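# Tuck chair under desk and park cart in yellow bay

## Task

Roll the office chair fully under the desk so it rests upright on every wheel. Move the utility cart into the yellow taped bay so all four of its wheels sit inside the tape and none touch it. Keep the desk roughly where it started, with its load still on top and nothing overhanging its edges. The robot must not tip over or finish leaning, or the task fails. At the end, release everything and drive the robot away.

## Robot and tools

ROBOT. TidyBot++: a holonomic base (0.54 m long, 0.50 m wide, 0.38 m tall) on four powered casters, carrying a single seven-joint arm with a two-finger gripper. The shoulder sits 0.12 m ahead of the base centre and 0.68 m up. Segment lengths are 0.42 m (upper arm), 0.31 m (forearm) and 0.31 m (wrist to hand point). The arm starts folded with the hand pointing down, reaching up to 0.08 m past the base front. Cameras: base_camera, fixed low on the base front and looking forward and down (644x364 images), and wrist_camera, on the hand and looking along the fingers (644x476, fisheye).

FRAMES. Base frame: origin on the floor below the base centre, x forward, y left, z up, in metres. hand_pose is in this frame. It marks the point between the finger pads; the hand's z axis runs along the fingers and the fingers close along its y axis. The odometry frame is the base frame as it was at scene start. base_odometry gives x, y and heading there (rad, left positive, -3.142 to 3.142). It counts wheel turns, so slipping shows up as travel. base_tilt is in degrees, with forward and right positive.

move. Each call runs one action. All keys are optional.
- base: an object with translate_m (forward positive, -2 to 2 m), strafe_m (left positive, -2 to 2 m) and rotate_rad (counter-clockwise seen from above positive, -6.3 to 6.3 rad). These are offsets from wherever the base is when the command begins, measured along its own axes, not poses. translate_m and strafe_m together drive one straight line.
- joints: an object of absolute targets by name: joint_1_rad to joint_7_rad in radians, and gripper_pos. Ranges: joint_2_rad ±2.249, joint_4_rad ±2.579, joint_6_rad ±2.099. Joints 1, 3, 5 and 7 have no limit but take the shorter way round, so turn them in steps under half a turn. joint_1_rad positive turns the arm clockwise from above, the opposite sense to rotate_rad. gripper_pos runs from 0 (open, about 85 mm gap) to 1 (closed); the gap is roughly 85 x (1 - gripper_pos) mm.
- target: one flat list of seven numbers [x, y, z, qw, qx, qy, qz]. This is an absolute hand pose in the base frame: metres, then a unit quaternion. When target is used, joints may contain only gripper_pos.
- speeds: speed caps for this action only. translate_m and strafe_m take 0.05 to 0.5 m/s; when both are used, give the cap under one key only. rotate_rad takes 0.1 to 1.57 rad/s.
- cameras: a list drawn from base_camera, wrist_camera and all. Omitted means all; [] means none.
- blocking: true or omitted returns when everything is at rest. false returns after about 0.5 s while motion continues. A later move replaces targets only for the parts it names.
An action lasts at most 15 s, and base motions time out after 14 s. An unknown key makes the call invalid. An out-of-range value gets it refused.

OTHER TOOLS. wait(seconds 0 to 10, cameras) returns state and images without commanding anything; wait(0) after a non-blocking move reports progress in the line "earlier move". stop(cameras) brakes all running motions. zoom_image(camera, region [x0, y0, x1, y1]) enlarges part of that camera's latest image. Region is in pixels from the top-left corner, at most 504x504. read_manual returns licence text only. finished_scene(scene) ends the current scene, identified by its number, and cannot be undone.

RESULTS. These report joint_positions, hand_pose, hand_target (where the targets would put the hand), base_odometry, base_tilt and motor_effort (percent of maximum, peak of the last action in brackets). Status lines are base_status, joint_status and hand_status, plus a "move" summary and a "pictures" line giving image order. on_its_own lists actions the robot took uncommanded. Status words:
- done: hand within 10 mm and 2 degrees; base wheels turned fully, even if they slipped.
- moving: still under way.
- off_target: at rest short of the target and possibly still pushing.
- stopped: braked by your stop.
- contact_stop or time_out: an uncommanded stop.
- not_followed: targets withheld.
- torque_fault: a sensor hit its limit; the arm freezes for 10 s.
- limit_stop_at_motor_heat: stopped by overheating.
Alerts: "joint command not followed" or "pose unreachable" (with "cause:"), "ARM HIT", MOTOR HOT and OVER-TEMPERATURE FAULT. A refused call, or a first result showing an uncommanded stop or torque fault, cancels the later move, wait and finished_scene calls in that reply; an invalid call does not.

HAND TIPS. Targets usually land within about 3 cm. To fix the position, add (wanted - hand_pose) to the last target's x, y, z. To keep the hand still, resend hand_target rather than hand_pose. A held load makes the arm sag. The arm never steers around furniture and keeps pressing once blocked. Low, forward-pointing targets close to the base can drive the arm into the base. With the hand pointing down, it reaches at most about 0.94 m high, and only near the base.

AVOID. Slow down before the base or hand touches anything, including whatever you mean to push; contact at driving speed counts as a hit. Never let the arm snag something 0.6 m or higher while the base drives or turns, or the robot can topple. Don't reach far out over furniture straight from the folded pose. Avoid sideways swings with the arm extended. If the robot leans, pull the arm back or back away. Don't squeeze hard on something still resting on a surface, and don't shove or yank hard while gripping. Release parts only once they have stopped. Don't keep an arm stretched or straining for long, or the motors overheat. A blocked base keeps pushing until time-out. Brief outside tugs on held parts may occur. Finish with the gripper open and the robot backed clear.

Each tool is called after "Request:" in YAML: its name, and indented under it one key for each argument.

## Session

Request:
move:
  joints: {"joint_6_rad":-1.9}

Scene clock: 1.27 s.
move: not_followed
base_odometry: x=+0.000 y=+0.000 heading=+0.000
base_tilt: forward=+0.5 right=+0.6
base_status: not commanded
joint_positions: joint_1_rad=-0.026 joint_2_rad=-0.393 joint_3_rad=+3.131 joint_4_rad=-2.512 joint_5_rad=-0.049 joint_6_rad=-1.106 joint_7_rad=+1.532 gripper_pos=+0.000
joint_status: joint_6_rad not_followed (moved -0.199 of -0.993)
motor_effort: joint_1_rad=+1(1) joint_2_rad=+1(4) joint_3_rad=+1(2) joint_4_rad=+13(16) joint_5_rad=-1(1) joint_6_rad=+0(4) joint_7_rad=+0(1)
hand_pose: x=+0.1997 y=+0.0175 z=+0.5967 quat_wxyz=(-0.018, +0.999, -0.013, -0.042) (m; base frame)
hand_target: x=+0.1943 y=+0.0175 z=+0.5976 quat_wxyz=(-0.018, +0.998, -0.013, -0.052) (m; base frame)
hand_status: not commanded
pictures: base_camera, wrist_camera
joint command not followed: on one or more control steps a check withheld the commanded joint targets, and the robot was not sent them on those steps. On the call's last step the targets were still withheld.
cause: the commanded joint targets, or the way to them, would bring two parts of the arm too close to each other (its gripper and another part of the arm, with the joints from joint_2_rad to joint_7_rad between them).
camera_calibration:
wrist_camera: T_world_to_cam=[[-0.0228608, -0.996896, -0.0753333, 0.0739136], [-0.996095, 0.016285, 0.086775, 0.202223], [-0.0852789, 0.0770228, -0.993376, 0.736475], [0, 0, 0, 1]] pos_world=[0.265929, 0.0136657, 0.719616]

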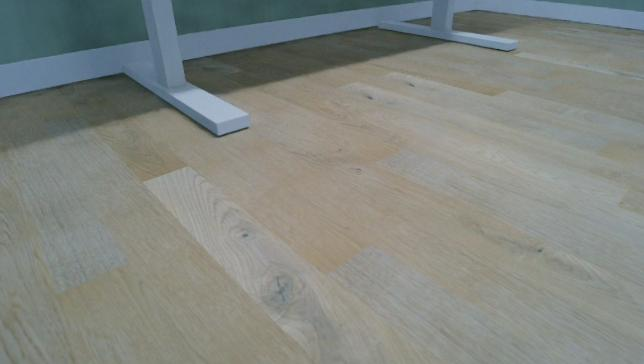

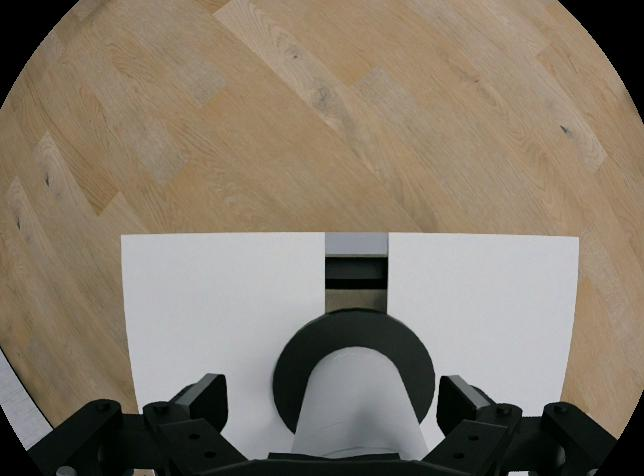

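Request:
move:
  joints: {"joint_2_rad":-0.4,"joint_4_rad":-2.1,"joint_6_rad":-0.2}

Request:
move:
  base: {"rotate_rad":-1.2}

Request:
move:
  base: {"rotate_rad":-1.2}

Request:
move:
  base: {"rotate_rad":-1.2}

Request:
move:
  base: {"rotate_rad":-1.2}

Scene clock: 4.07 s.
move: done
base_odometry: x=+0.000 y=+0.000 heading=+0.000
base_tilt: forward=+0.5 right=+0.6
base_status: not commanded
joint_positions: joint_1_rad=-0.026 joint_2_rad=-0.396 joint_3_rad=+3.131 joint_4_rad=-2.107 joint_5_rad=-0.049 joint_6_rad=-0.229 joint_7_rad=+1.532 gripper_pos=+0.000
joint_status: all done
motor_effort: joint_1_rad=+0(1) joint_2_rad=-7(7) joint_3_rad=+1(2) joint_4_rad=+21(21) joint_5_rad=-1(1) joint_6_rad=+8(8) joint_7_rad=-1(1)
hand_pose: x=+0.5577 y=+0.0216 z=+0.9136 quat_wxyz=(-0.037, +0.825, -0.016, +0.564) (m; base frame)
hand_target: x=+0.5609 y=+0.0213 z=+0.9282 quat_wxyz=(-0.038, +0.813, -0.017, +0.581) (m; base frame)
hand_status: not commanded
pictures: base_camera, wrist_camera
held back during your reply time, on 7 control steps: two parts of the arm were too close to each other, or the arm's last command would have brought them too close.
led back after a hold: the arm was led back toward your command in small steps, so it may still be short of it.
joint command not followed: on one or more control steps a check withheld the commanded joint targets, and the robot was not sent them on those steps.
cause: the commanded joint targets, or the way to them, would bring two parts of the arm too close to each other (the joints from joint_3_rad to joint_7_rad lie between them).
camera_calibration:
wrist_camera: T_world_to_cam=[[0.0558699, -0.994645, -0.0869469, 0.0766697], [-0.364914, 0.0607163, -0.929059, 1.10637], [0.929363, 0.0836346, -0.359568, -0.063574], [0, 0, 0, 1]] pos_world=[0.458531, 0.0144013, 1.01169]

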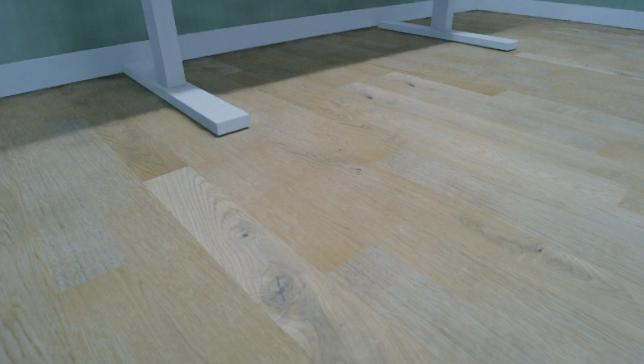

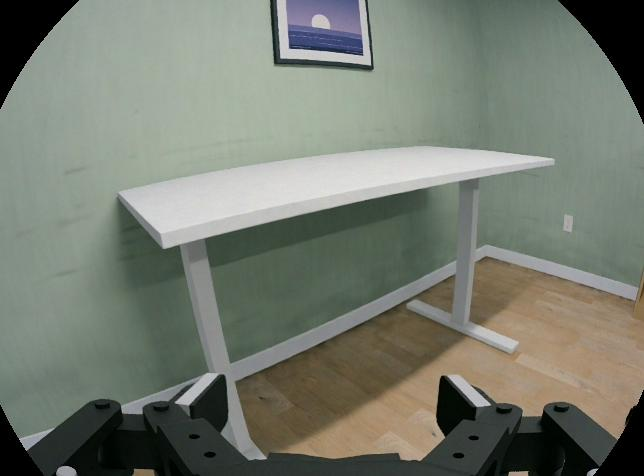

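Scene clock: 6.10 s.
move: done
base_odometry: x=+0.000 y=+0.000 heading=-1.199
base_tilt: forward=+0.6 right=+0.6
base_status: done
joint_positions: joint_1_rad=-0.026 joint_2_rad=-0.396 joint_3_rad=+3.133 joint_4_rad=-2.107 joint_5_rad=-0.049 joint_6_rad=-0.229 joint_7_rad=+1.532 gripper_pos=+0.000
joint_status: not commanded
motor_effort: joint_1_rad=+1(2) joint_2_rad=-7(8) joint_3_rad=+1(3) joint_4_rad=+21(21) joint_5_rad=-1(1) joint_6_rad=+8(8) joint_7_rad=-1(1)
hand_pose: x=+0.5578 y=+0.0207 z=+0.9136 quat_wxyz=(-0.037, +0.825, -0.017, +0.564) (m; base frame)
hand_target: x=+0.5609 y=+0.0213 z=+0.9282 quat_wxyz=(-0.038, +0.813, -0.017, +0.581) (m; base frame)
hand_status: not commanded
pictures: base_camera, wrist_camera
camera_calibration:
wrist_camera: T_world_to_cam=[[0.054142, -0.994677, -0.0876689, 0.0773678], [-0.364826, 0.0620229, -0.929008, 1.10634], [0.9295, 0.0822822, -0.359526, -0.0636352], [0, 0, 0, 1]] pos_world=[0.458582, 0.0135735, 1.01171]

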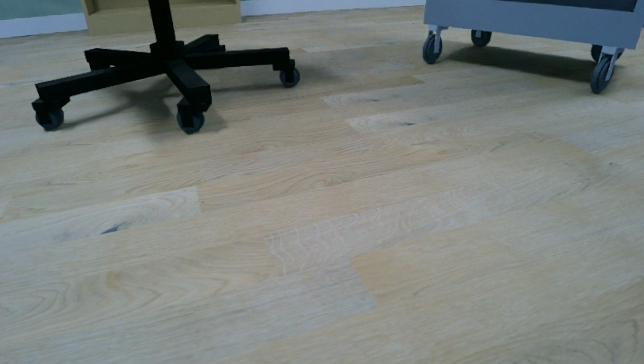

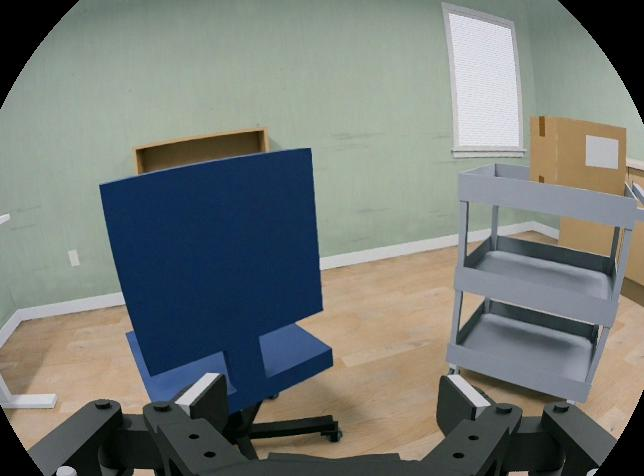

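Scene clock: 8.13 s.
move: done
base_odometry: x=+0.000 y=+0.000 heading=-2.399
base_tilt: forward=+0.5 right=+0.6
base_status: done
joint_positions: joint_1_rad=-0.026 joint_2_rad=-0.396 joint_3_rad=+3.134 joint_4_rad=-2.107 joint_5_rad=-0.049 joint_6_rad=-0.229 joint_7_rad=+1.532 gripper_pos=+0.000
joint_status: not commanded
motor_effort: joint_1_rad=+1(3) joint_2_rad=-7(8) joint_3_rad=+1(3) joint_4_rad=+20(21) joint_5_rad=-1(1) joint_6_rad=+8(8) joint_7_rad=-1(1)
hand_pose: x=+0.5578 y=+0.0202 z=+0.9136 quat_wxyz=(-0.037, +0.825, -0.018, +0.564) (m; base frame)
hand_target: x=+0.5609 y=+0.0213 z=+0.9282 quat_wxyz=(-0.038, +0.813, -0.017, +0.581) (m; base frame)
hand_status: not commanded
pictures: base_camera, wrist_camera
camera_calibration:
wrist_camera: T_world_to_cam=[[0.0533051, -0.994692, -0.0880187, 0.0777059], [-0.364782, 0.0626557, -0.928982, 1.10633], [0.929566, 0.0816271, -0.359506, -0.0636644], [0, 0, 0, 1]] pos_world=[0.458607, 0.0131724, 1.01171]

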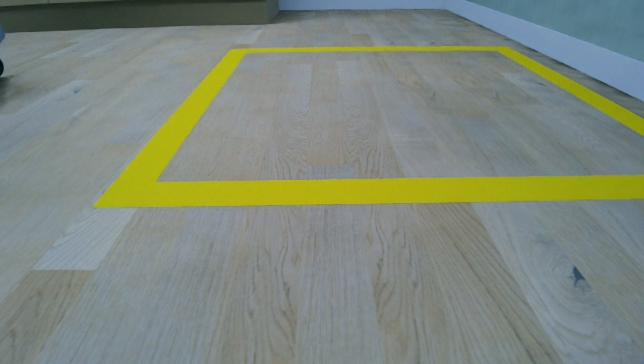

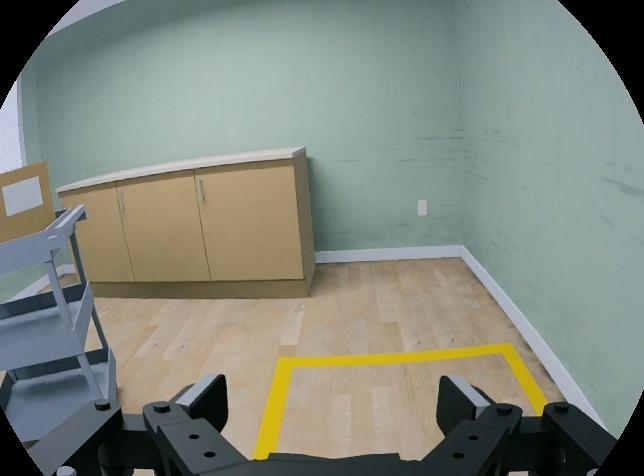

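Scene clock: 10.17 s.
move: done
base_odometry: x=+0.000 y=+0.000 heading=+2.685
base_tilt: forward=+0.6 right=+0.5
base_status: done
joint_positions: joint_1_rad=-0.026 joint_2_rad=-0.396 joint_3_rad=+3.134 joint_4_rad=-2.107 joint_5_rad=-0.049 joint_6_rad=-0.229 joint_7_rad=+1.532 gripper_pos=+0.000
joint_status: not commanded
motor_effort: joint_1_rad=+0(3) joint_2_rad=-7(8) joint_3_rad=+1(3) joint_4_rad=+20(21) joint_5_rad=-1(1) joint_6_rad=+8(8) joint_7_rad=+0(1)
hand_pose: x=+0.5578 y=+0.0200 z=+0.9136 quat_wxyz=(-0.037, +0.825, -0.018, +0.564) (m; base frame)
hand_target: x=+0.5609 y=+0.0213 z=+0.9282 quat_wxyz=(-0.038, +0.813, -0.017, +0.581) (m; base frame)
hand_status: not commanded
pictures: base_camera, wrist_camera
camera_calibration:
wrist_camera: T_world_to_cam=[[0.0529001, -0.994698, -0.0881879, 0.0778695], [-0.36476, 0.0629619, -0.92897, 1.10632], [0.929597, 0.08131, -0.359496, -0.0636785], [0, 0, 0, 1]] pos_world=[0.458618, 0.0129784, 1.01171]

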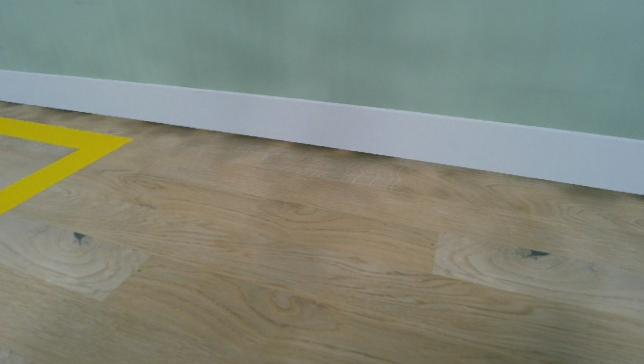

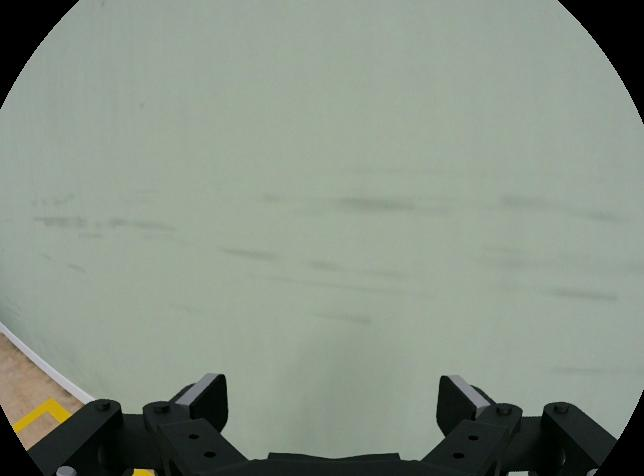

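Scene clock: 12.23 s.
move: done
base_odometry: x=+0.000 y=+0.000 heading=+1.486
base_tilt: forward=+0.5 right=+0.6
base_status: done
joint_positions: joint_1_rad=-0.026 joint_2_rad=-0.396 joint_3_rad=+3.134 joint_4_rad=-2.107 joint_5_rad=-0.049 joint_6_rad=-0.229 joint_7_rad=+1.532 gripper_pos=+0.000
joint_status: not commanded
motor_effort: joint_1_rad=+1(2) joint_2_rad=-7(8) joint_3_rad=+1(3) joint_4_rad=+20(21) joint_5_rad=-1(1) joint_6_rad=+8(8) joint_7_rad=+0(1)
hand_pose: x=+0.5579 y=+0.0199 z=+0.9136 quat_wxyz=(-0.037, +0.825, -0.018, +0.564) (m; base frame)
hand_target: x=+0.5609 y=+0.0213 z=+0.9282 quat_wxyz=(-0.038, +0.813, -0.017, +0.581) (m; base frame)
hand_status: not commanded
pictures: base_camera, wrist_camera
camera_calibration:
wrist_camera: T_world_to_cam=[[0.0527381, -0.994701, -0.0882556, 0.077935], [-0.364752, 0.0630843, -0.928965, 1.10632], [0.92961, 0.0811832, -0.359492, -0.0636841], [0, 0, 0, 1]] pos_world=[0.458623, 0.0129007, 1.01171]

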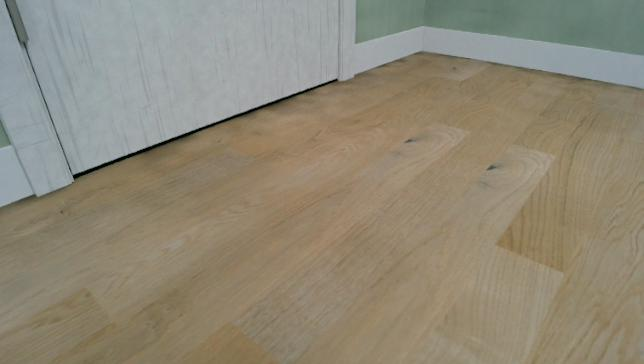

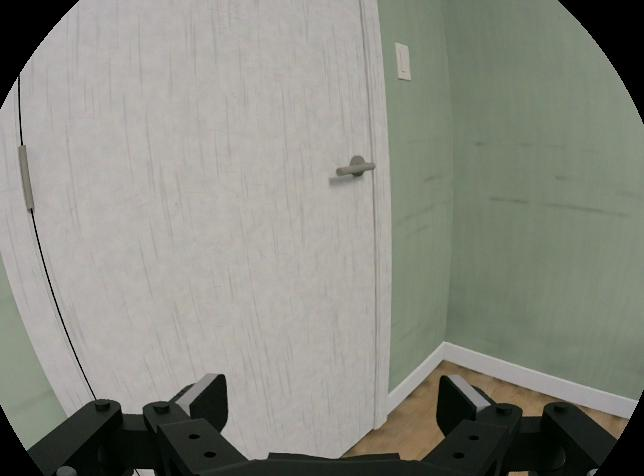

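Request:
move:
  base: {"rotate_rad":-2.0}

Request:
zoom_image:
  camera: "wrist_camera"
  region: [100, 100, 600, 420]

Request:
move:
  base: {"translate_m":-0.5,"rotate_rad":0.1}

Scene clock: 15.40 s.
move: done
base_odometry: x=+0.000 y=+0.000 heading=-0.514
base_tilt: forward=+0.5 right=+0.6
base_status: done
joint_positions: joint_1_rad=-0.026 joint_2_rad=-0.396 joint_3_rad=+3.134 joint_4_rad=-2.107 joint_5_rad=-0.049 joint_6_rad=-0.229 joint_7_rad=+1.532 gripper_pos=+0.000
joint_status: not commanded
motor_effort: joint_1_rad=+0(3) joint_2_rad=-7(9) joint_3_rad=+1(3) joint_4_rad=+20(21) joint_5_rad=-1(1) joint_6_rad=+8(8) joint_7_rad=+0(1)
hand_pose: x=+0.5578 y=+0.0204 z=+0.9136 quat_wxyz=(-0.037, +0.825, -0.018, +0.564) (m; base frame)
hand_target: x=+0.5609 y=+0.0213 z=+0.9282 quat_wxyz=(-0.038, +0.813, -0.017, +0.581) (m; base frame)
hand_status: not commanded
pictures: base_camera, wrist_camera
camera_calibration:
wrist_camera: T_world_to_cam=[[0.0536072, -0.994687, -0.0878913, 0.0775812], [-0.364684, 0.0624362, -0.929036, 1.10635], [0.929587, 0.0818556, -0.359399, -0.0637821], [0, 0, 0, 1]] pos_world=[0.4586, 0.0133137, 1.01173]

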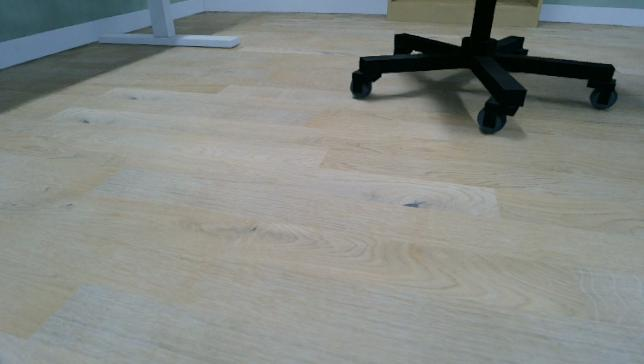

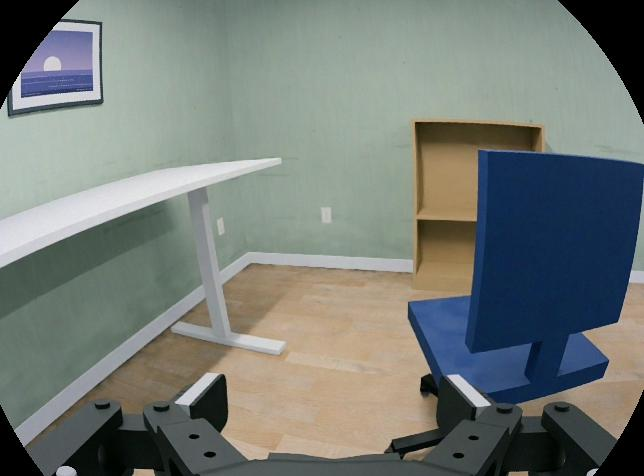

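Scaled by 1.008.

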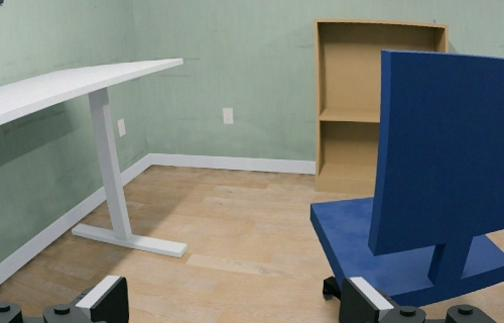

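Scene clock: 17.70 s.
move: done
base_odometry: x=-0.436 y=+0.246 heading=-0.413
base_tilt: forward=+0.5 right=+0.5
base_status: done
joint_positions: joint_1_rad=-0.026 joint_2_rad=-0.405 joint_3_rad=+3.132 joint_4_rad=-2.107 joint_5_rad=-0.049 joint_6_rad=-0.227 joint_7_rad=+1.532 gripper_pos=+0.000
joint_status: not commanded
motor_effort: joint_1_rad=+0(2) joint_2_rad=-6(11) joint_3_rad=+1(3) joint_4_rad=+20(21) joint_5_rad=-1(1) joint_6_rad=+8(8) joint_7_rad=+0(1)
hand_pose: x=+0.5559 y=+0.0208 z=+0.9180 quat_wxyz=(-0.037, +0.822, -0.017, +0.568) (m; base frame)
hand_target: x=+0.5609 y=+0.0213 z=+0.9282 quat_wxyz=(-0.038, +0.813, -0.017, +0.581) (m; base frame)
hand_status: not commanded
pictures: base_camera, wrist_camera
camera_calibration:
wrist_camera: T_world_to_cam=[[0.055424, -0.994649, -0.0871864, 0.0768596], [-0.354972, 0.0619869, -0.93282, 1.10774], [0.933233, 0.0826494, -0.349637, -0.0714551], [0, 0, 0, 1]] pos_world=[0.455641, 0.0136886, 1.01504]

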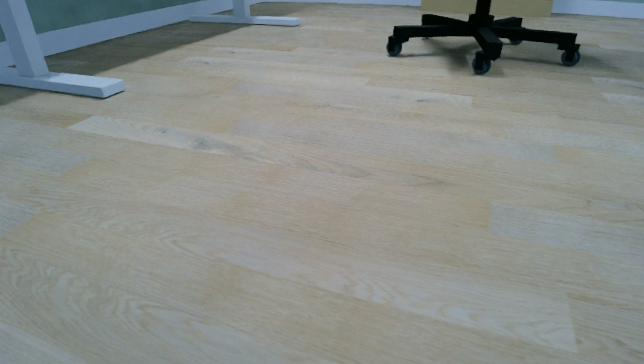

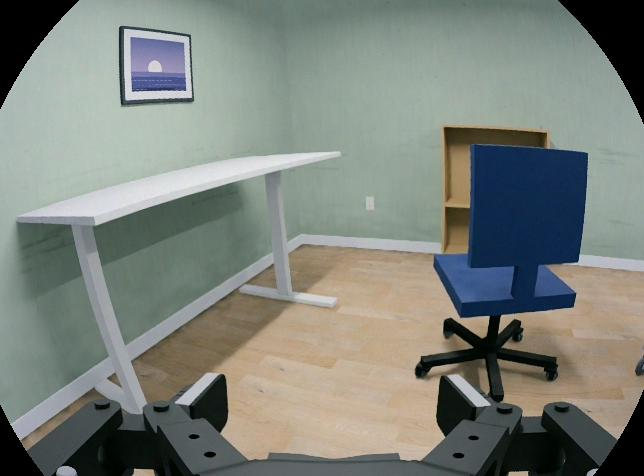

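Request:
move:
  base: {"translate_m":0.753,"strafe_m":-0.427,"rotate_rad":-0.19}

Scene clock: 21.63 s.
move: done
base_odometry: x=+0.083 y=-0.448 heading=-0.604
base_tilt: forward=+0.4 right=+0.6
base_status: done
joint_positions: joint_1_rad=-0.026 joint_2_rad=-0.398 joint_3_rad=+3.131 joint_4_rad=-2.107 joint_5_rad=-0.049 joint_6_rad=-0.226 joint_7_rad=+1.532 gripper_pos=+0.000
joint_status: not commanded
motor_effort: joint_1_rad=+1(2) joint_2_rad=-7(11) joint_3_rad=+1(4) joint_4_rad=+20(21) joint_5_rad=-1(1) joint_6_rad=+8(9) joint_7_rad=+0(1)
hand_pose: x=+0.5576 y=+0.0215 z=+0.9153 quat_wxyz=(-0.037, +0.823, -0.016, +0.566) (m; base frame)
hand_target: x=+0.5609 y=+0.0213 z=+0.9282 quat_wxyz=(-0.038, +0.813, -0.017, +0.581) (m; base frame)
hand_status: not commanded
pictures: base_camera, wrist_camera
camera_calibration:
wrist_camera: T_world_to_cam=[[0.0560113, -0.994643, -0.0868767, 0.0765614], [-0.360331, 0.0610115, -0.930827, 1.10699], [0.931141, 0.0834412, -0.354983, -0.0679604], [0, 0, 0, 1]] pos_world=[0.457876, 0.0142827, 1.01295]

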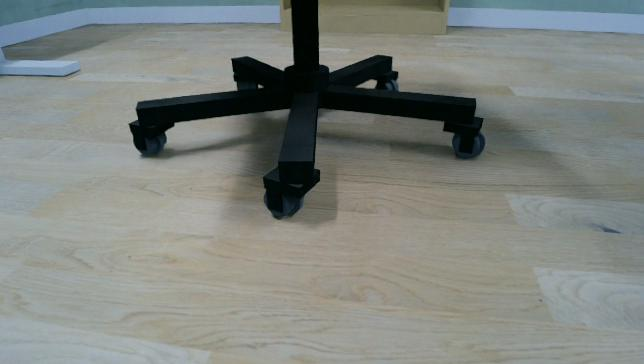

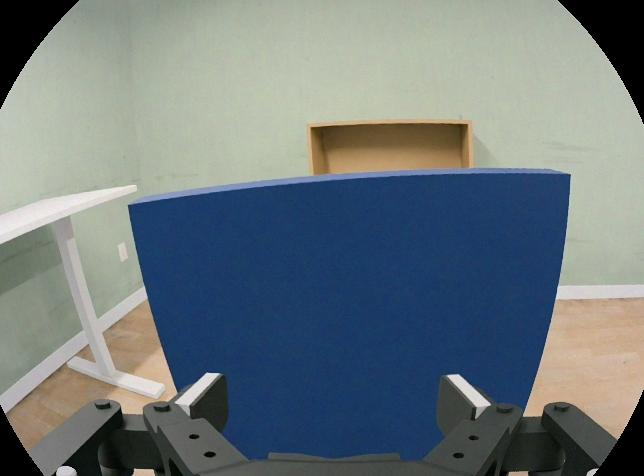

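Request:
move:
  joints: {"joint_1_rad":0,"joint_2_rad":-0.06,"joint_3_rad":3.14,"joint_4_rad":-0.9,"joint_5_rad":0,"joint_6_rad":-1.7,"joint_7_rad":0}

Request:
move:
  base: {"translate_m":0.23,"rotate_rad":0.05}
  speeds: {"translate_m":0.2}

Scene clock: 24.80 s.
move: done
base_odometry: x=+0.083 y=-0.448 heading=-0.604
base_tilt: forward=+0.5 right=+0.6
base_status: not commanded
joint_positions: joint_1_rad=-0.025 joint_2_rad=-0.072 joint_3_rad=+3.131 joint_4_rad=-0.920 joint_5_rad=-0.049 joint_6_rad=-1.653 joint_7_rad=+0.067 gripper_pos=+0.000
joint_status: all done
motor_effort: joint_1_rad=+0(2) joint_2_rad=-13(14) joint_3_rad=+1(3) joint_4_rad=+14(22) joint_5_rad=-1(2) joint_6_rad=+5(9) joint_7_rad=+0(2)
hand_pose: x=+0.5092 y=+0.0308 z=+1.0604 quat_wxyz=(-0.235, +0.711, -0.628, +0.211) (m; base frame)
hand_target: x=+0.5040 y=+0.0020 z=+1.0550 quat_wxyz=(-0.210, +0.676, -0.675, +0.209) (m; base frame)
hand_status: not commanded
pictures: base_camera, wrist_camera
camera_calibration:
wrist_camera: T_world_to_cam=[[-0.768502, -0.10502, -0.63117, 1.07078], [-0.129182, 0.991591, -0.00770048, 0.0988298], [0.626672, 0.0756181, -0.775606, 0.629116], [0, 0, 0, 1]] pos_world=[0.441411, -0.0331183, 1.16455]

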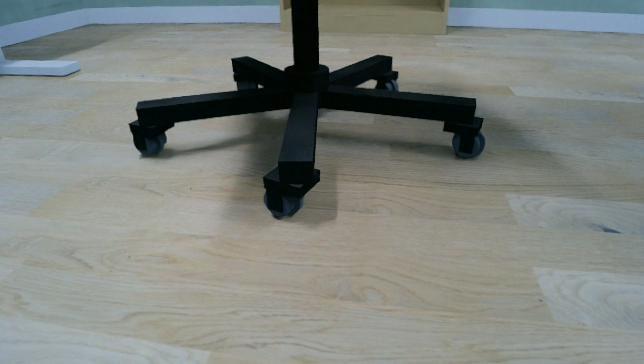

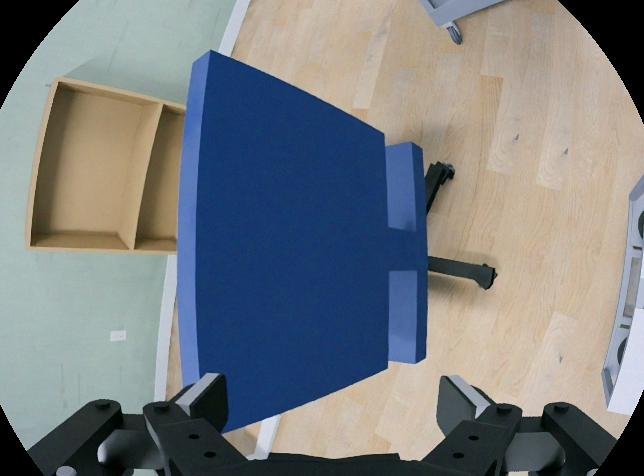

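Scene clock: 26.80 s.
move: done
base_odometry: x=+0.272 y=-0.578 heading=-0.553
base_tilt: forward=+0.5 right=+0.5
base_status: done
joint_positions: joint_1_rad=-0.020 joint_2_rad=-0.056 joint_3_rad=+3.133 joint_4_rad=-0.917 joint_5_rad=-0.048 joint_6_rad=-1.659 joint_7_rad=+0.065 gripper_pos=+0.000
joint_status: not commanded
motor_effort: joint_1_rad=+1(2) joint_2_rad=-13(17) joint_3_rad=+1(3) joint_4_rad=+15(16) joint_5_rad=-1(2) joint_6_rad=+5(6) joint_7_rad=+0(1)
hand_pose: x=+0.5143 y=+0.0279 z=+1.0539 quat_wxyz=(-0.228, +0.710, -0.634, +0.205) (m; base frame)
hand_target: x=+0.5040 y=+0.0020 z=+1.0550 quat_wxyz=(-0.210, +0.676, -0.675, +0.209) (m; base frame)
hand_status: not commanded
pictures: base_camera, wrist_camera
camera_calibration:
wrist_camera: T_world_to_cam=[[-0.781643, -0.0983845, -0.615918, 1.06083], [-0.120621, 0.992683, -0.005491, 0.0955547], [0.611952, 0.0700008, -0.787791, 0.641662], [0, 0, 0, 1]] pos_world=[0.448053, -0.0354027, 1.15941]

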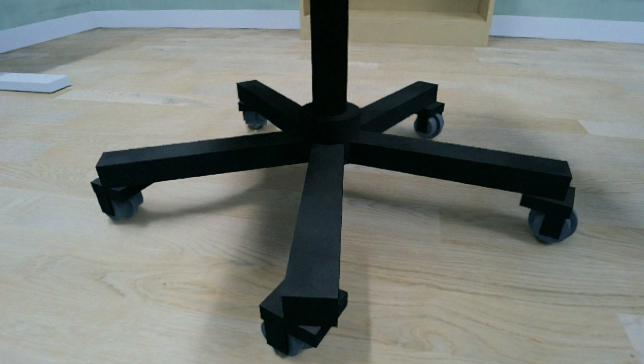

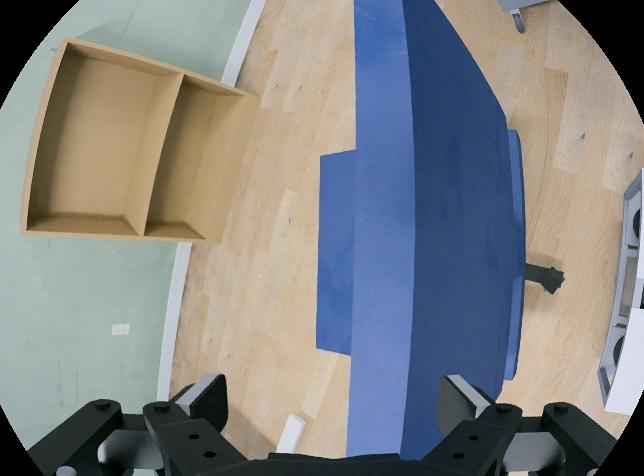

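Request:
move:
  base: {"translate_m":0.05,"strafe_m":-0.03}
  speeds: {"translate_m":0.1}
  joints: {"joint_1_rad":0.03,"joint_3_rad":3.15,"joint_5_rad":0.05,"joint_7_rad":-0.08}

Request:
move:
  joints: {"joint_2_rad":0.08,"joint_4_rad":-0.9,"joint_6_rad":-1.92}

Scene clock: 28.30 s.
move: done
base_odometry: x=+0.299 y=-0.630 heading=-0.552
base_tilt: forward=+0.5 right=+0.6
base_status: done
joint_positions: joint_1_rad=+0.010 joint_2_rad=-0.056 joint_3_rad=+3.142 joint_4_rad=-0.917 joint_5_rad=-0.001 joint_6_rad=-1.659 joint_7_rad=-0.022 gripper_pos=+0.000
joint_status: all done
motor_effort: joint_1_rad=+1(3) joint_2_rad=-13(16) joint_3_rad=+1(3) joint_4_rad=+15(15) joint_5_rad=-1(2) joint_6_rad=+5(6) joint_7_rad=-1(2)
hand_pose: x=+0.5150 y=-0.0028 z=+1.0538 quat_wxyz=(-0.218, +0.662, -0.684, +0.215) (m; base frame)
hand_target: x=+0.5031 y=-0.0290 z=+1.0553 quat_wxyz=(-0.198, +0.626, -0.721, +0.221) (m; base frame)
hand_status: not commanded
pictures: base_camera, wrist_camera
camera_calibration:
wrist_camera: T_world_to_cam=[[-0.788458, 0.0218094, -0.614702, 1.06079], [0.020033, 0.999752, 0.00977512, 0.0375294], [0.614762, -0.00460707, -0.788699, 0.642635], [0, 0, 0, 1]] pos_world=[0.440567, -0.0576945, 1.15855]

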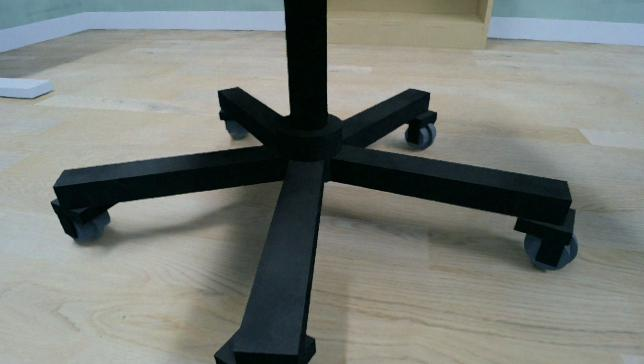

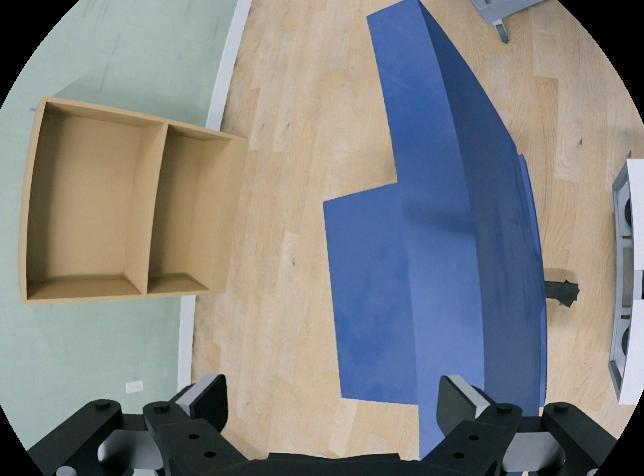

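Scene clock: 29.70 s.
move: done
base_odometry: x=+0.299 y=-0.630 heading=-0.552
base_tilt: forward=+0.5 right=+0.5
base_status: not commanded
joint_positions: joint_1_rad=+0.010 joint_2_rad=+0.086 joint_3_rad=+3.142 joint_4_rad=-0.913 joint_5_rad=-0.001 joint_6_rad=-1.876 joint_7_rad=-0.022 gripper_pos=+0.000
joint_status: all done
motor_effort: joint_1_rad=+0(1) joint_2_rad=-19(22) joint_3_rad=+0(1) joint_4_rad=+14(16) joint_5_rad=-1(1) joint_6_rad=+3(5) joint_7_rad=+0(1)
hand_pose: x=+0.5013 y=-0.0026 z=+0.9708 quat_wxyz=(-0.095, +0.689, -0.712, +0.093) (m; base frame)
hand_target: x=+0.4873 y=-0.0272 z=+0.9744 quat_wxyz=(-0.071, +0.651, -0.749, +0.100) (m; base frame)
hand_status: not commanded
pictures: base_camera, wrist_camera
camera_calibration:
wrist_camera: T_world_to_cam=[[-0.953045, 0.0234046, -0.301924, 0.777873], [0.0227151, 0.999725, 0.00579529, 0.0409561], [0.301977, -0.00133507, -0.953314, 0.902143], [0, 0, 0, 1]] pos_world=[0.467991, -0.0579463, 1.09465]

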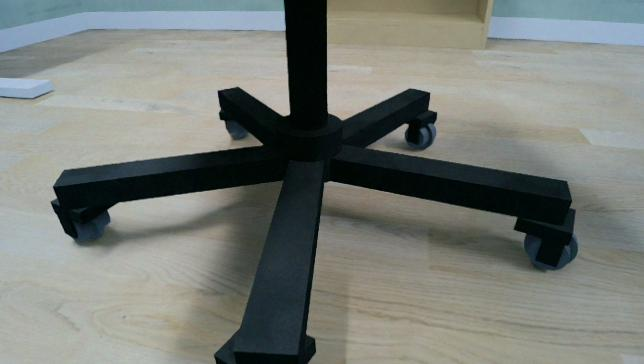

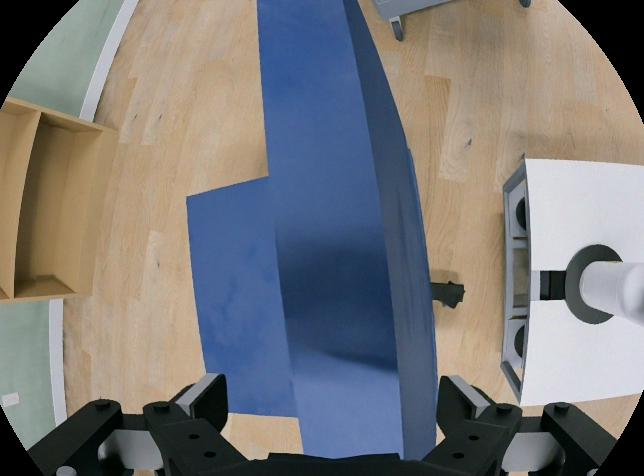

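Request:
move:
  base: {"translate_m":-0.005,"strafe_m":-0.055,"rotate_rad":0.12}
  speeds: {"translate_m":0.1}

Request:
move:
  joints: {"joint_2_rad":0.18,"joint_4_rad":-0.93,"joint_6_rad":-1.97}

Scene clock: 31.03 s.
move: done
base_odometry: x=+0.266 y=-0.674 heading=-0.431
base_tilt: forward=+0.5 right=+0.6
base_status: done
joint_positions: joint_1_rad=+0.018 joint_2_rad=+0.085 joint_3_rad=+3.146 joint_4_rad=-0.913 joint_5_rad=+0.004 joint_6_rad=-1.879 joint_7_rad=-0.022 gripper_pos=+0.000
joint_status: not commanded
motor_effort: joint_1_rad=+0(3) joint_2_rad=-19(20) joint_3_rad=+0(2) joint_4_rad=+14(15) joint_5_rad=-1(2) joint_6_rad=+2(3) joint_7_rad=+0(1)
hand_pose: x=+0.5004 y=-0.0082 z=+0.9707 quat_wxyz=(-0.092, +0.685, -0.717, +0.094) (m; base frame)
hand_target: x=+0.4873 y=-0.0272 z=+0.9744 quat_wxyz=(-0.071, +0.651, -0.749, +0.100) (m; base frame)
hand_status: not commanded
pictures: base_camera, wrist_camera
camera_calibration:
wrist_camera: T_world_to_cam=[[-0.953368, 0.0356008, -0.299705, 0.775166], [0.0367804, 0.999322, 0.00170647, 0.0435651], [0.299562, -0.00939636, -0.954031, 0.904176], [0, 0, 0, 1]] pos_world=[0.466559, -0.0626361, 1.09486]

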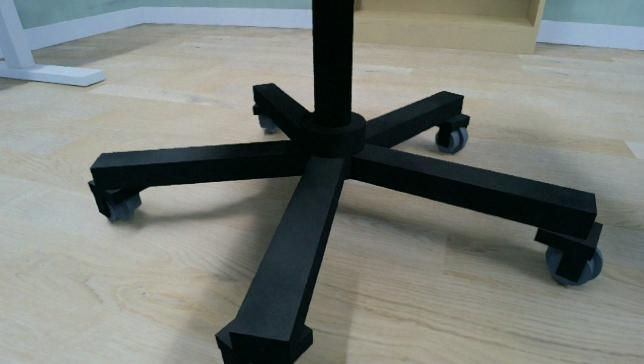

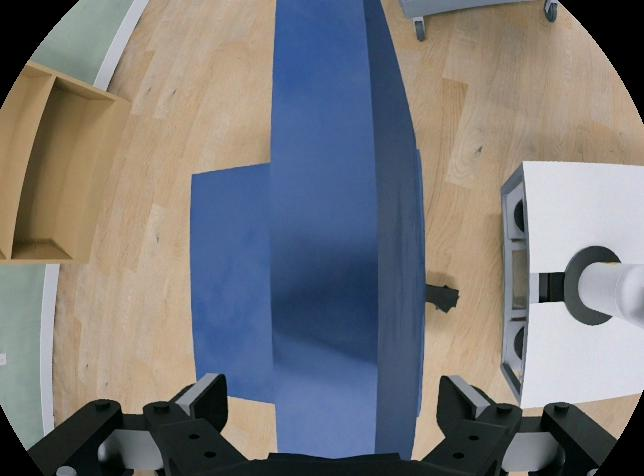

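Scene clock: 32.03 s.
move: done
base_odometry: x=+0.266 y=-0.674 heading=-0.431
base_tilt: forward=+0.5 right=+0.5
base_status: not commanded
joint_positions: joint_1_rad=+0.018 joint_2_rad=+0.185 joint_3_rad=+3.146 joint_4_rad=-0.920 joint_5_rad=+0.004 joint_6_rad=-1.929 joint_7_rad=-0.022 gripper_pos=+0.000
joint_status: all done
motor_effort: joint_1_rad=+0(1) joint_2_rad=-23(26) joint_3_rad=+1(1) joint_4_rad=+14(16) joint_5_rad=-1(1) joint_6_rad=+1(3) joint_7_rad=+0(1)
hand_pose: x=+0.5106 y=-0.0083 z=+0.9271 quat_wxyz=(-0.036, +0.690, -0.722, +0.040) (m; base frame)
hand_target: x=+0.4943 y=-0.0270 z=+0.9252 quat_wxyz=(-0.006, +0.656, -0.754, +0.038) (m; base frame)
hand_status: not commanded
pictures: base_camera, wrist_camera
camera_calibration:
wrist_camera: T_world_to_cam=[[-0.988399, 0.0365036, -0.147427, 0.648547], [0.0370433, 0.999313, -0.000916309, 0.0456534], [0.147293, -0.00636688, -0.989072, 0.969791], [0, 0, 0, 1]] pos_world=[0.496489, -0.0631218, 1.05485]

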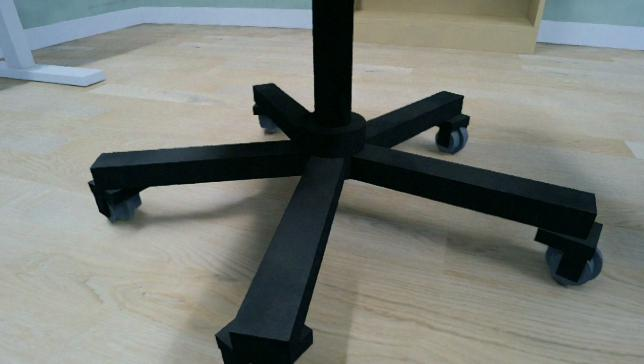

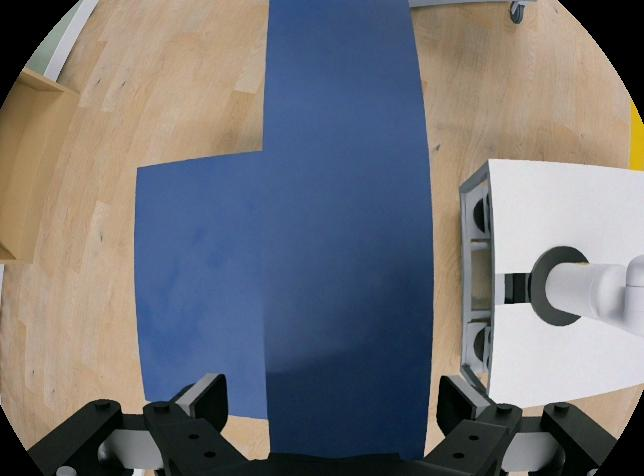

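Request:
move:
  base: {"translate_m":-0.006}
  speeds: {"translate_m":0.05}

Request:
move:
  joints: {"gripper_pos":0.75}

Request:
move:
  base: {"rotate_rad":0.55}
  speeds: {"rotate_rad":0.2}

Scene clock: 32.80 s.
move: done
base_odometry: x=+0.261 y=-0.672 heading=-0.431
base_tilt: forward=+0.5 right=+0.6
base_status: done
joint_positions: joint_1_rad=+0.018 joint_2_rad=+0.182 joint_3_rad=+3.146 joint_4_rad=-0.920 joint_5_rad=+0.004 joint_6_rad=-1.932 joint_7_rad=-0.022 gripper_pos=+0.000
joint_status: not commanded
motor_effort: joint_1_rad=+1(2) joint_2_rad=-22(27) joint_3_rad=+0(1) joint_4_rad=+14(15) joint_5_rad=-1(1) joint_6_rad=+1(1) joint_7_rad=+0(1)
hand_pose: x=+0.5092 y=-0.0083 z=+0.9279 quat_wxyz=(-0.036, +0.690, -0.722, +0.040) (m; base frame)
hand_target: x=+0.4943 y=-0.0270 z=+0.9252 quat_wxyz=(-0.006, +0.656, -0.754, +0.038) (m; base frame)
hand_status: not commanded
pictures: base_camera, wrist_camera
camera_calibration:
wrist_camera: T_world_to_cam=[[-0.988407, 0.0365161, -0.147373, 0.647301], [0.0370535, 0.999313, -0.000902196, 0.0456572], [0.147239, -0.00635242, -0.989081, 0.970863], [0, 0, 0, 1]] pos_world=[0.495157, -0.0630954, 1.0557]

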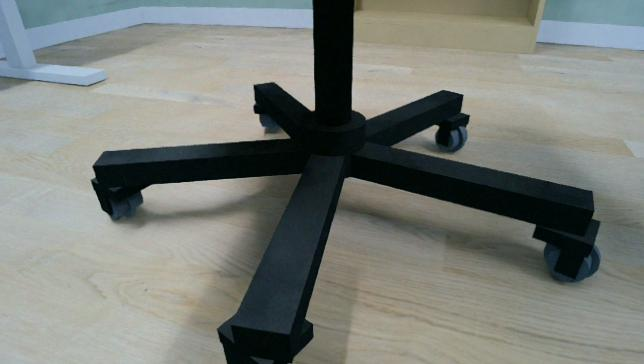

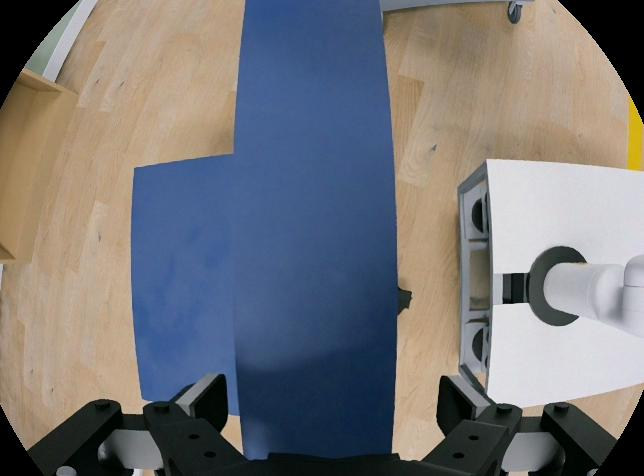

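Scene clock: 33.77 s.
move: off_target
base_odometry: x=+0.261 y=-0.672 heading=-0.431
base_tilt: forward=+0.5 right=+0.6
base_status: not commanded
joint_positions: joint_1_rad=+0.018 joint_2_rad=+0.189 joint_3_rad=+3.143 joint_4_rad=-0.904 joint_5_rad=+0.004 joint_6_rad=-1.950 joint_7_rad=-0.022 gripper_pos=+0.476
joint_status: gripper_pos off_target (ended at +0.476, target +0.750)
motor_effort: joint_1_rad=+4(6) joint_2_rad=-24(27) joint_3_rad=+4(5) joint_4_rad=+10(15) joint_5_rad=+3(4) joint_6_rad=+3(8) joint_7_rad=-3(4)
hand_pose: x=+0.5077 y=-0.0072 z=+0.9300 quat_wxyz=(-0.034, +0.691, -0.721, +0.036) (m; base frame)
hand_target: x=+0.4943 y=-0.0270 z=+0.9252 quat_wxyz=(-0.006, +0.656, -0.754, +0.038) (m; base frame)
hand_status: not commanded
pictures: base_camera, wrist_camera
camera_calibration:
wrist_camera: T_world_to_cam=[[-0.98973, 0.0336572, -0.138929, 0.6389], [0.0340507, 0.99942, -0.000455431, 0.0457231], [0.138833, -0.00518138, -0.990302, 0.978563], [0, 0, 0, 1]] pos_world=[0.494925, -0.0621298, 1.05786]

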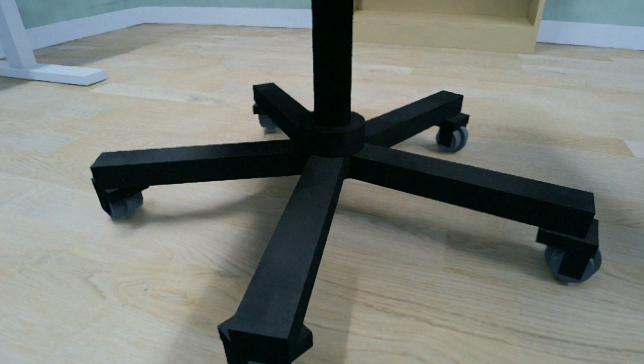

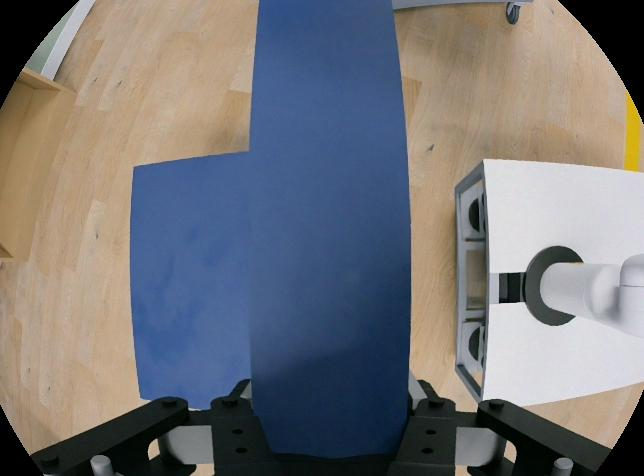

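Scene clock: 37.10 s.
move: done
base_odometry: x=+0.261 y=-0.672 heading=+0.116
base_tilt: forward=+0.5 right=+0.6
base_status: done
joint_positions: joint_1_rad=+0.100 joint_2_rad=+0.168 joint_3_rad=+3.207 joint_4_rad=-0.923 joint_5_rad=+0.091 joint_6_rad=-2.003 joint_7_rad=-0.101 gripper_pos=+0.494
joint_status: not commanded
motor_effort: joint_1_rad=-11(21) joint_2_rad=-17(25) joint_3_rad=-9(16) joint_4_rad=+13(16) joint_5_rad=-9(13) joint_6_rad=+9(13) joint_7_rad=+7(12)
hand_pose: x=+0.4748 y=-0.0808 z=+0.9322 quat_wxyz=(+0.017, +0.590, -0.805, +0.049) (m; base frame)
hand_target: x=+0.4943 y=-0.0270 z=+0.9252 quat_wxyz=(-0.006, +0.656, -0.754, +0.038) (m; base frame)
hand_status: not commanded
pictures: base_camera, wrist_camera
camera_calibration:
wrist_camera: T_world_to_cam=[[-0.953274, 0.285518, -0.0987328, 0.574612], [0.293893, 0.952123, -0.0841897, 0.0712316], [0.0699682, -0.109273, -0.991546, 1.01037], [0, 0, 0, 1]] pos_world=[0.456135, -0.121477, 1.06456]

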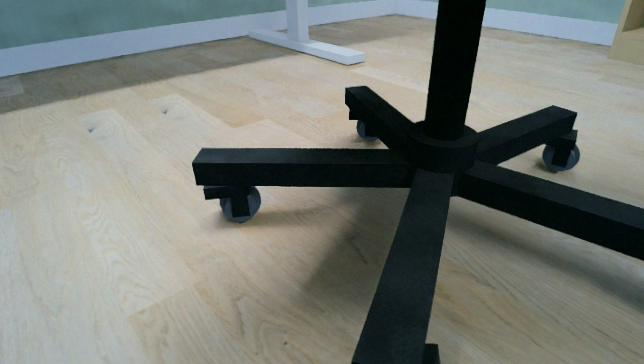

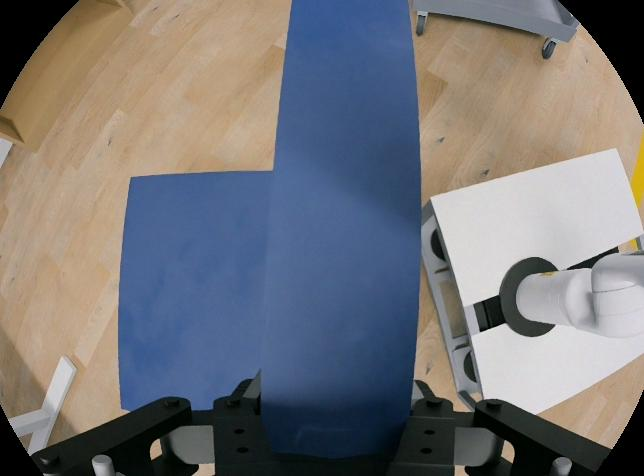

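Request:
move:
  base: {"rotate_rad":0.75}
  speeds: {"rotate_rad":0.15}

Scene clock: 42.93 s.
move: done
base_odometry: x=+0.261 y=-0.672 heading=+0.863
base_tilt: forward=+0.5 right=+0.5
base_status: done
joint_positions: joint_1_rad=+0.109 joint_2_rad=+0.168 joint_3_rad=+3.212 joint_4_rad=-0.923 joint_5_rad=+0.098 joint_6_rad=-2.004 joint_7_rad=-0.110 gripper_pos=+0.494
joint_status: not commanded
motor_effort: joint_1_rad=-12(21) joint_2_rad=-18(20) joint_3_rad=-9(17) joint_4_rad=+11(16) joint_5_rad=-8(13) joint_6_rad=+7(11) joint_7_rad=+6(12)
hand_pose: x=+0.4728 y=-0.0877 z=+0.9323 quat_wxyz=(+0.020, +0.580, -0.813, +0.051) (m; base frame)
hand_target: x=+0.4943 y=-0.0270 z=+0.9252 quat_wxyz=(-0.006, +0.656, -0.754, +0.038) (m; base frame)
hand_status: not commanded
pictures: base_camera, wrist_camera
camera_calibration:
wrist_camera: T_world_to_cam=[[-0.945574, 0.309904, -0.0992412, 0.573691], [0.318758, 0.943462, -0.0909532, 0.0721787], [0.0654435, -0.117637, -0.990898, 1.01064], [0, 0, 0, 1]] pos_world=[0.453321, -0.126999, 1.06494]

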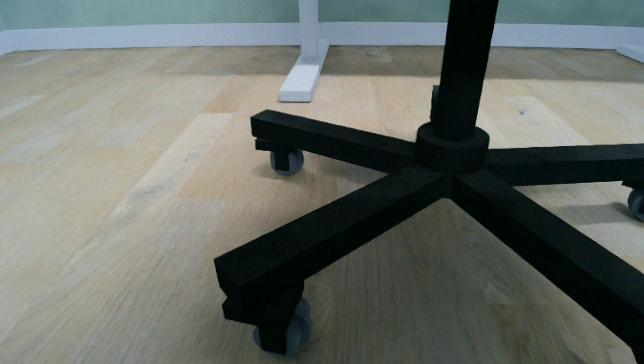

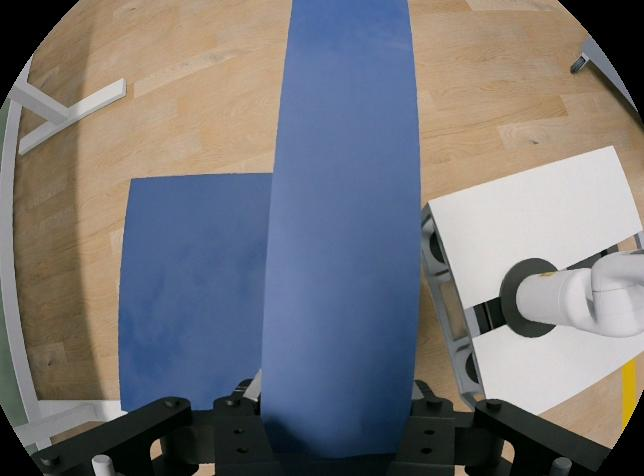

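Request:
move:
  base: {"strafe_m":-0.52,"rotate_rad":0.15}
  speeds: {"strafe_m":0.12,"rotate_rad":0.1}

Scene clock: 48.03 s.
move: done
base_odometry: x=+0.656 y=-1.010 heading=+1.014
base_tilt: forward=+0.5 right=+0.6
base_status: done
joint_positions: joint_1_rad=-0.036 joint_2_rad=+0.168 joint_3_rad=+3.095 joint_4_rad=-0.914 joint_5_rad=+0.007 joint_6_rad=-2.012 joint_7_rad=-0.051 gripper_pos=+0.515
joint_status: not commanded
motor_effort: joint_1_rad=+10(21) joint_2_rad=-18(22) joint_3_rad=+8(17) joint_4_rad=+12(18) joint_5_rad=+7(13) joint_6_rad=+9(14) joint_7_rad=-5(13)
hand_pose: x=+0.4802 y=+0.0271 z=+0.9333 quat_wxyz=(-0.018, +0.717, -0.697, +0.015) (m; base frame)
hand_target: x=+0.4943 y=-0.0270 z=+0.9252 quat_wxyz=(-0.006, +0.656, -0.754, +0.038) (m; base frame)
hand_status: not commanded
pictures: base_camera, wrist_camera
camera_calibration:
wrist_camera: T_world_to_cam=[[-0.99553, -0.0354678, -0.0875293, 0.567634], [-0.036095, 0.999333, 0.00559346, 0.0403985], [0.0872725, 0.00872783, -0.996146, 1.01564], [0, 0, 0, 1]] pos_world=[0.477918, -0.0291032, 1.06118]

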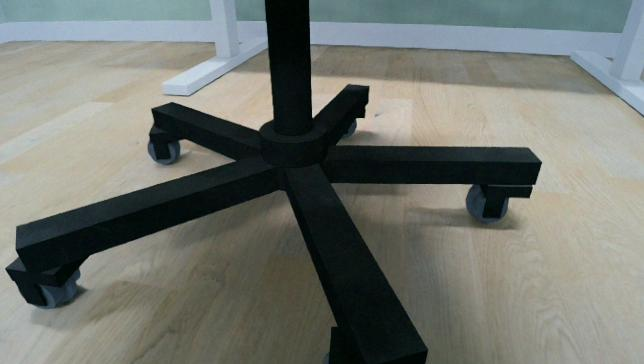

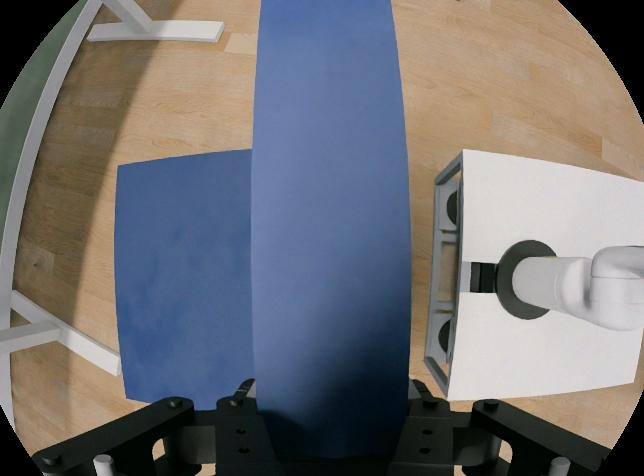

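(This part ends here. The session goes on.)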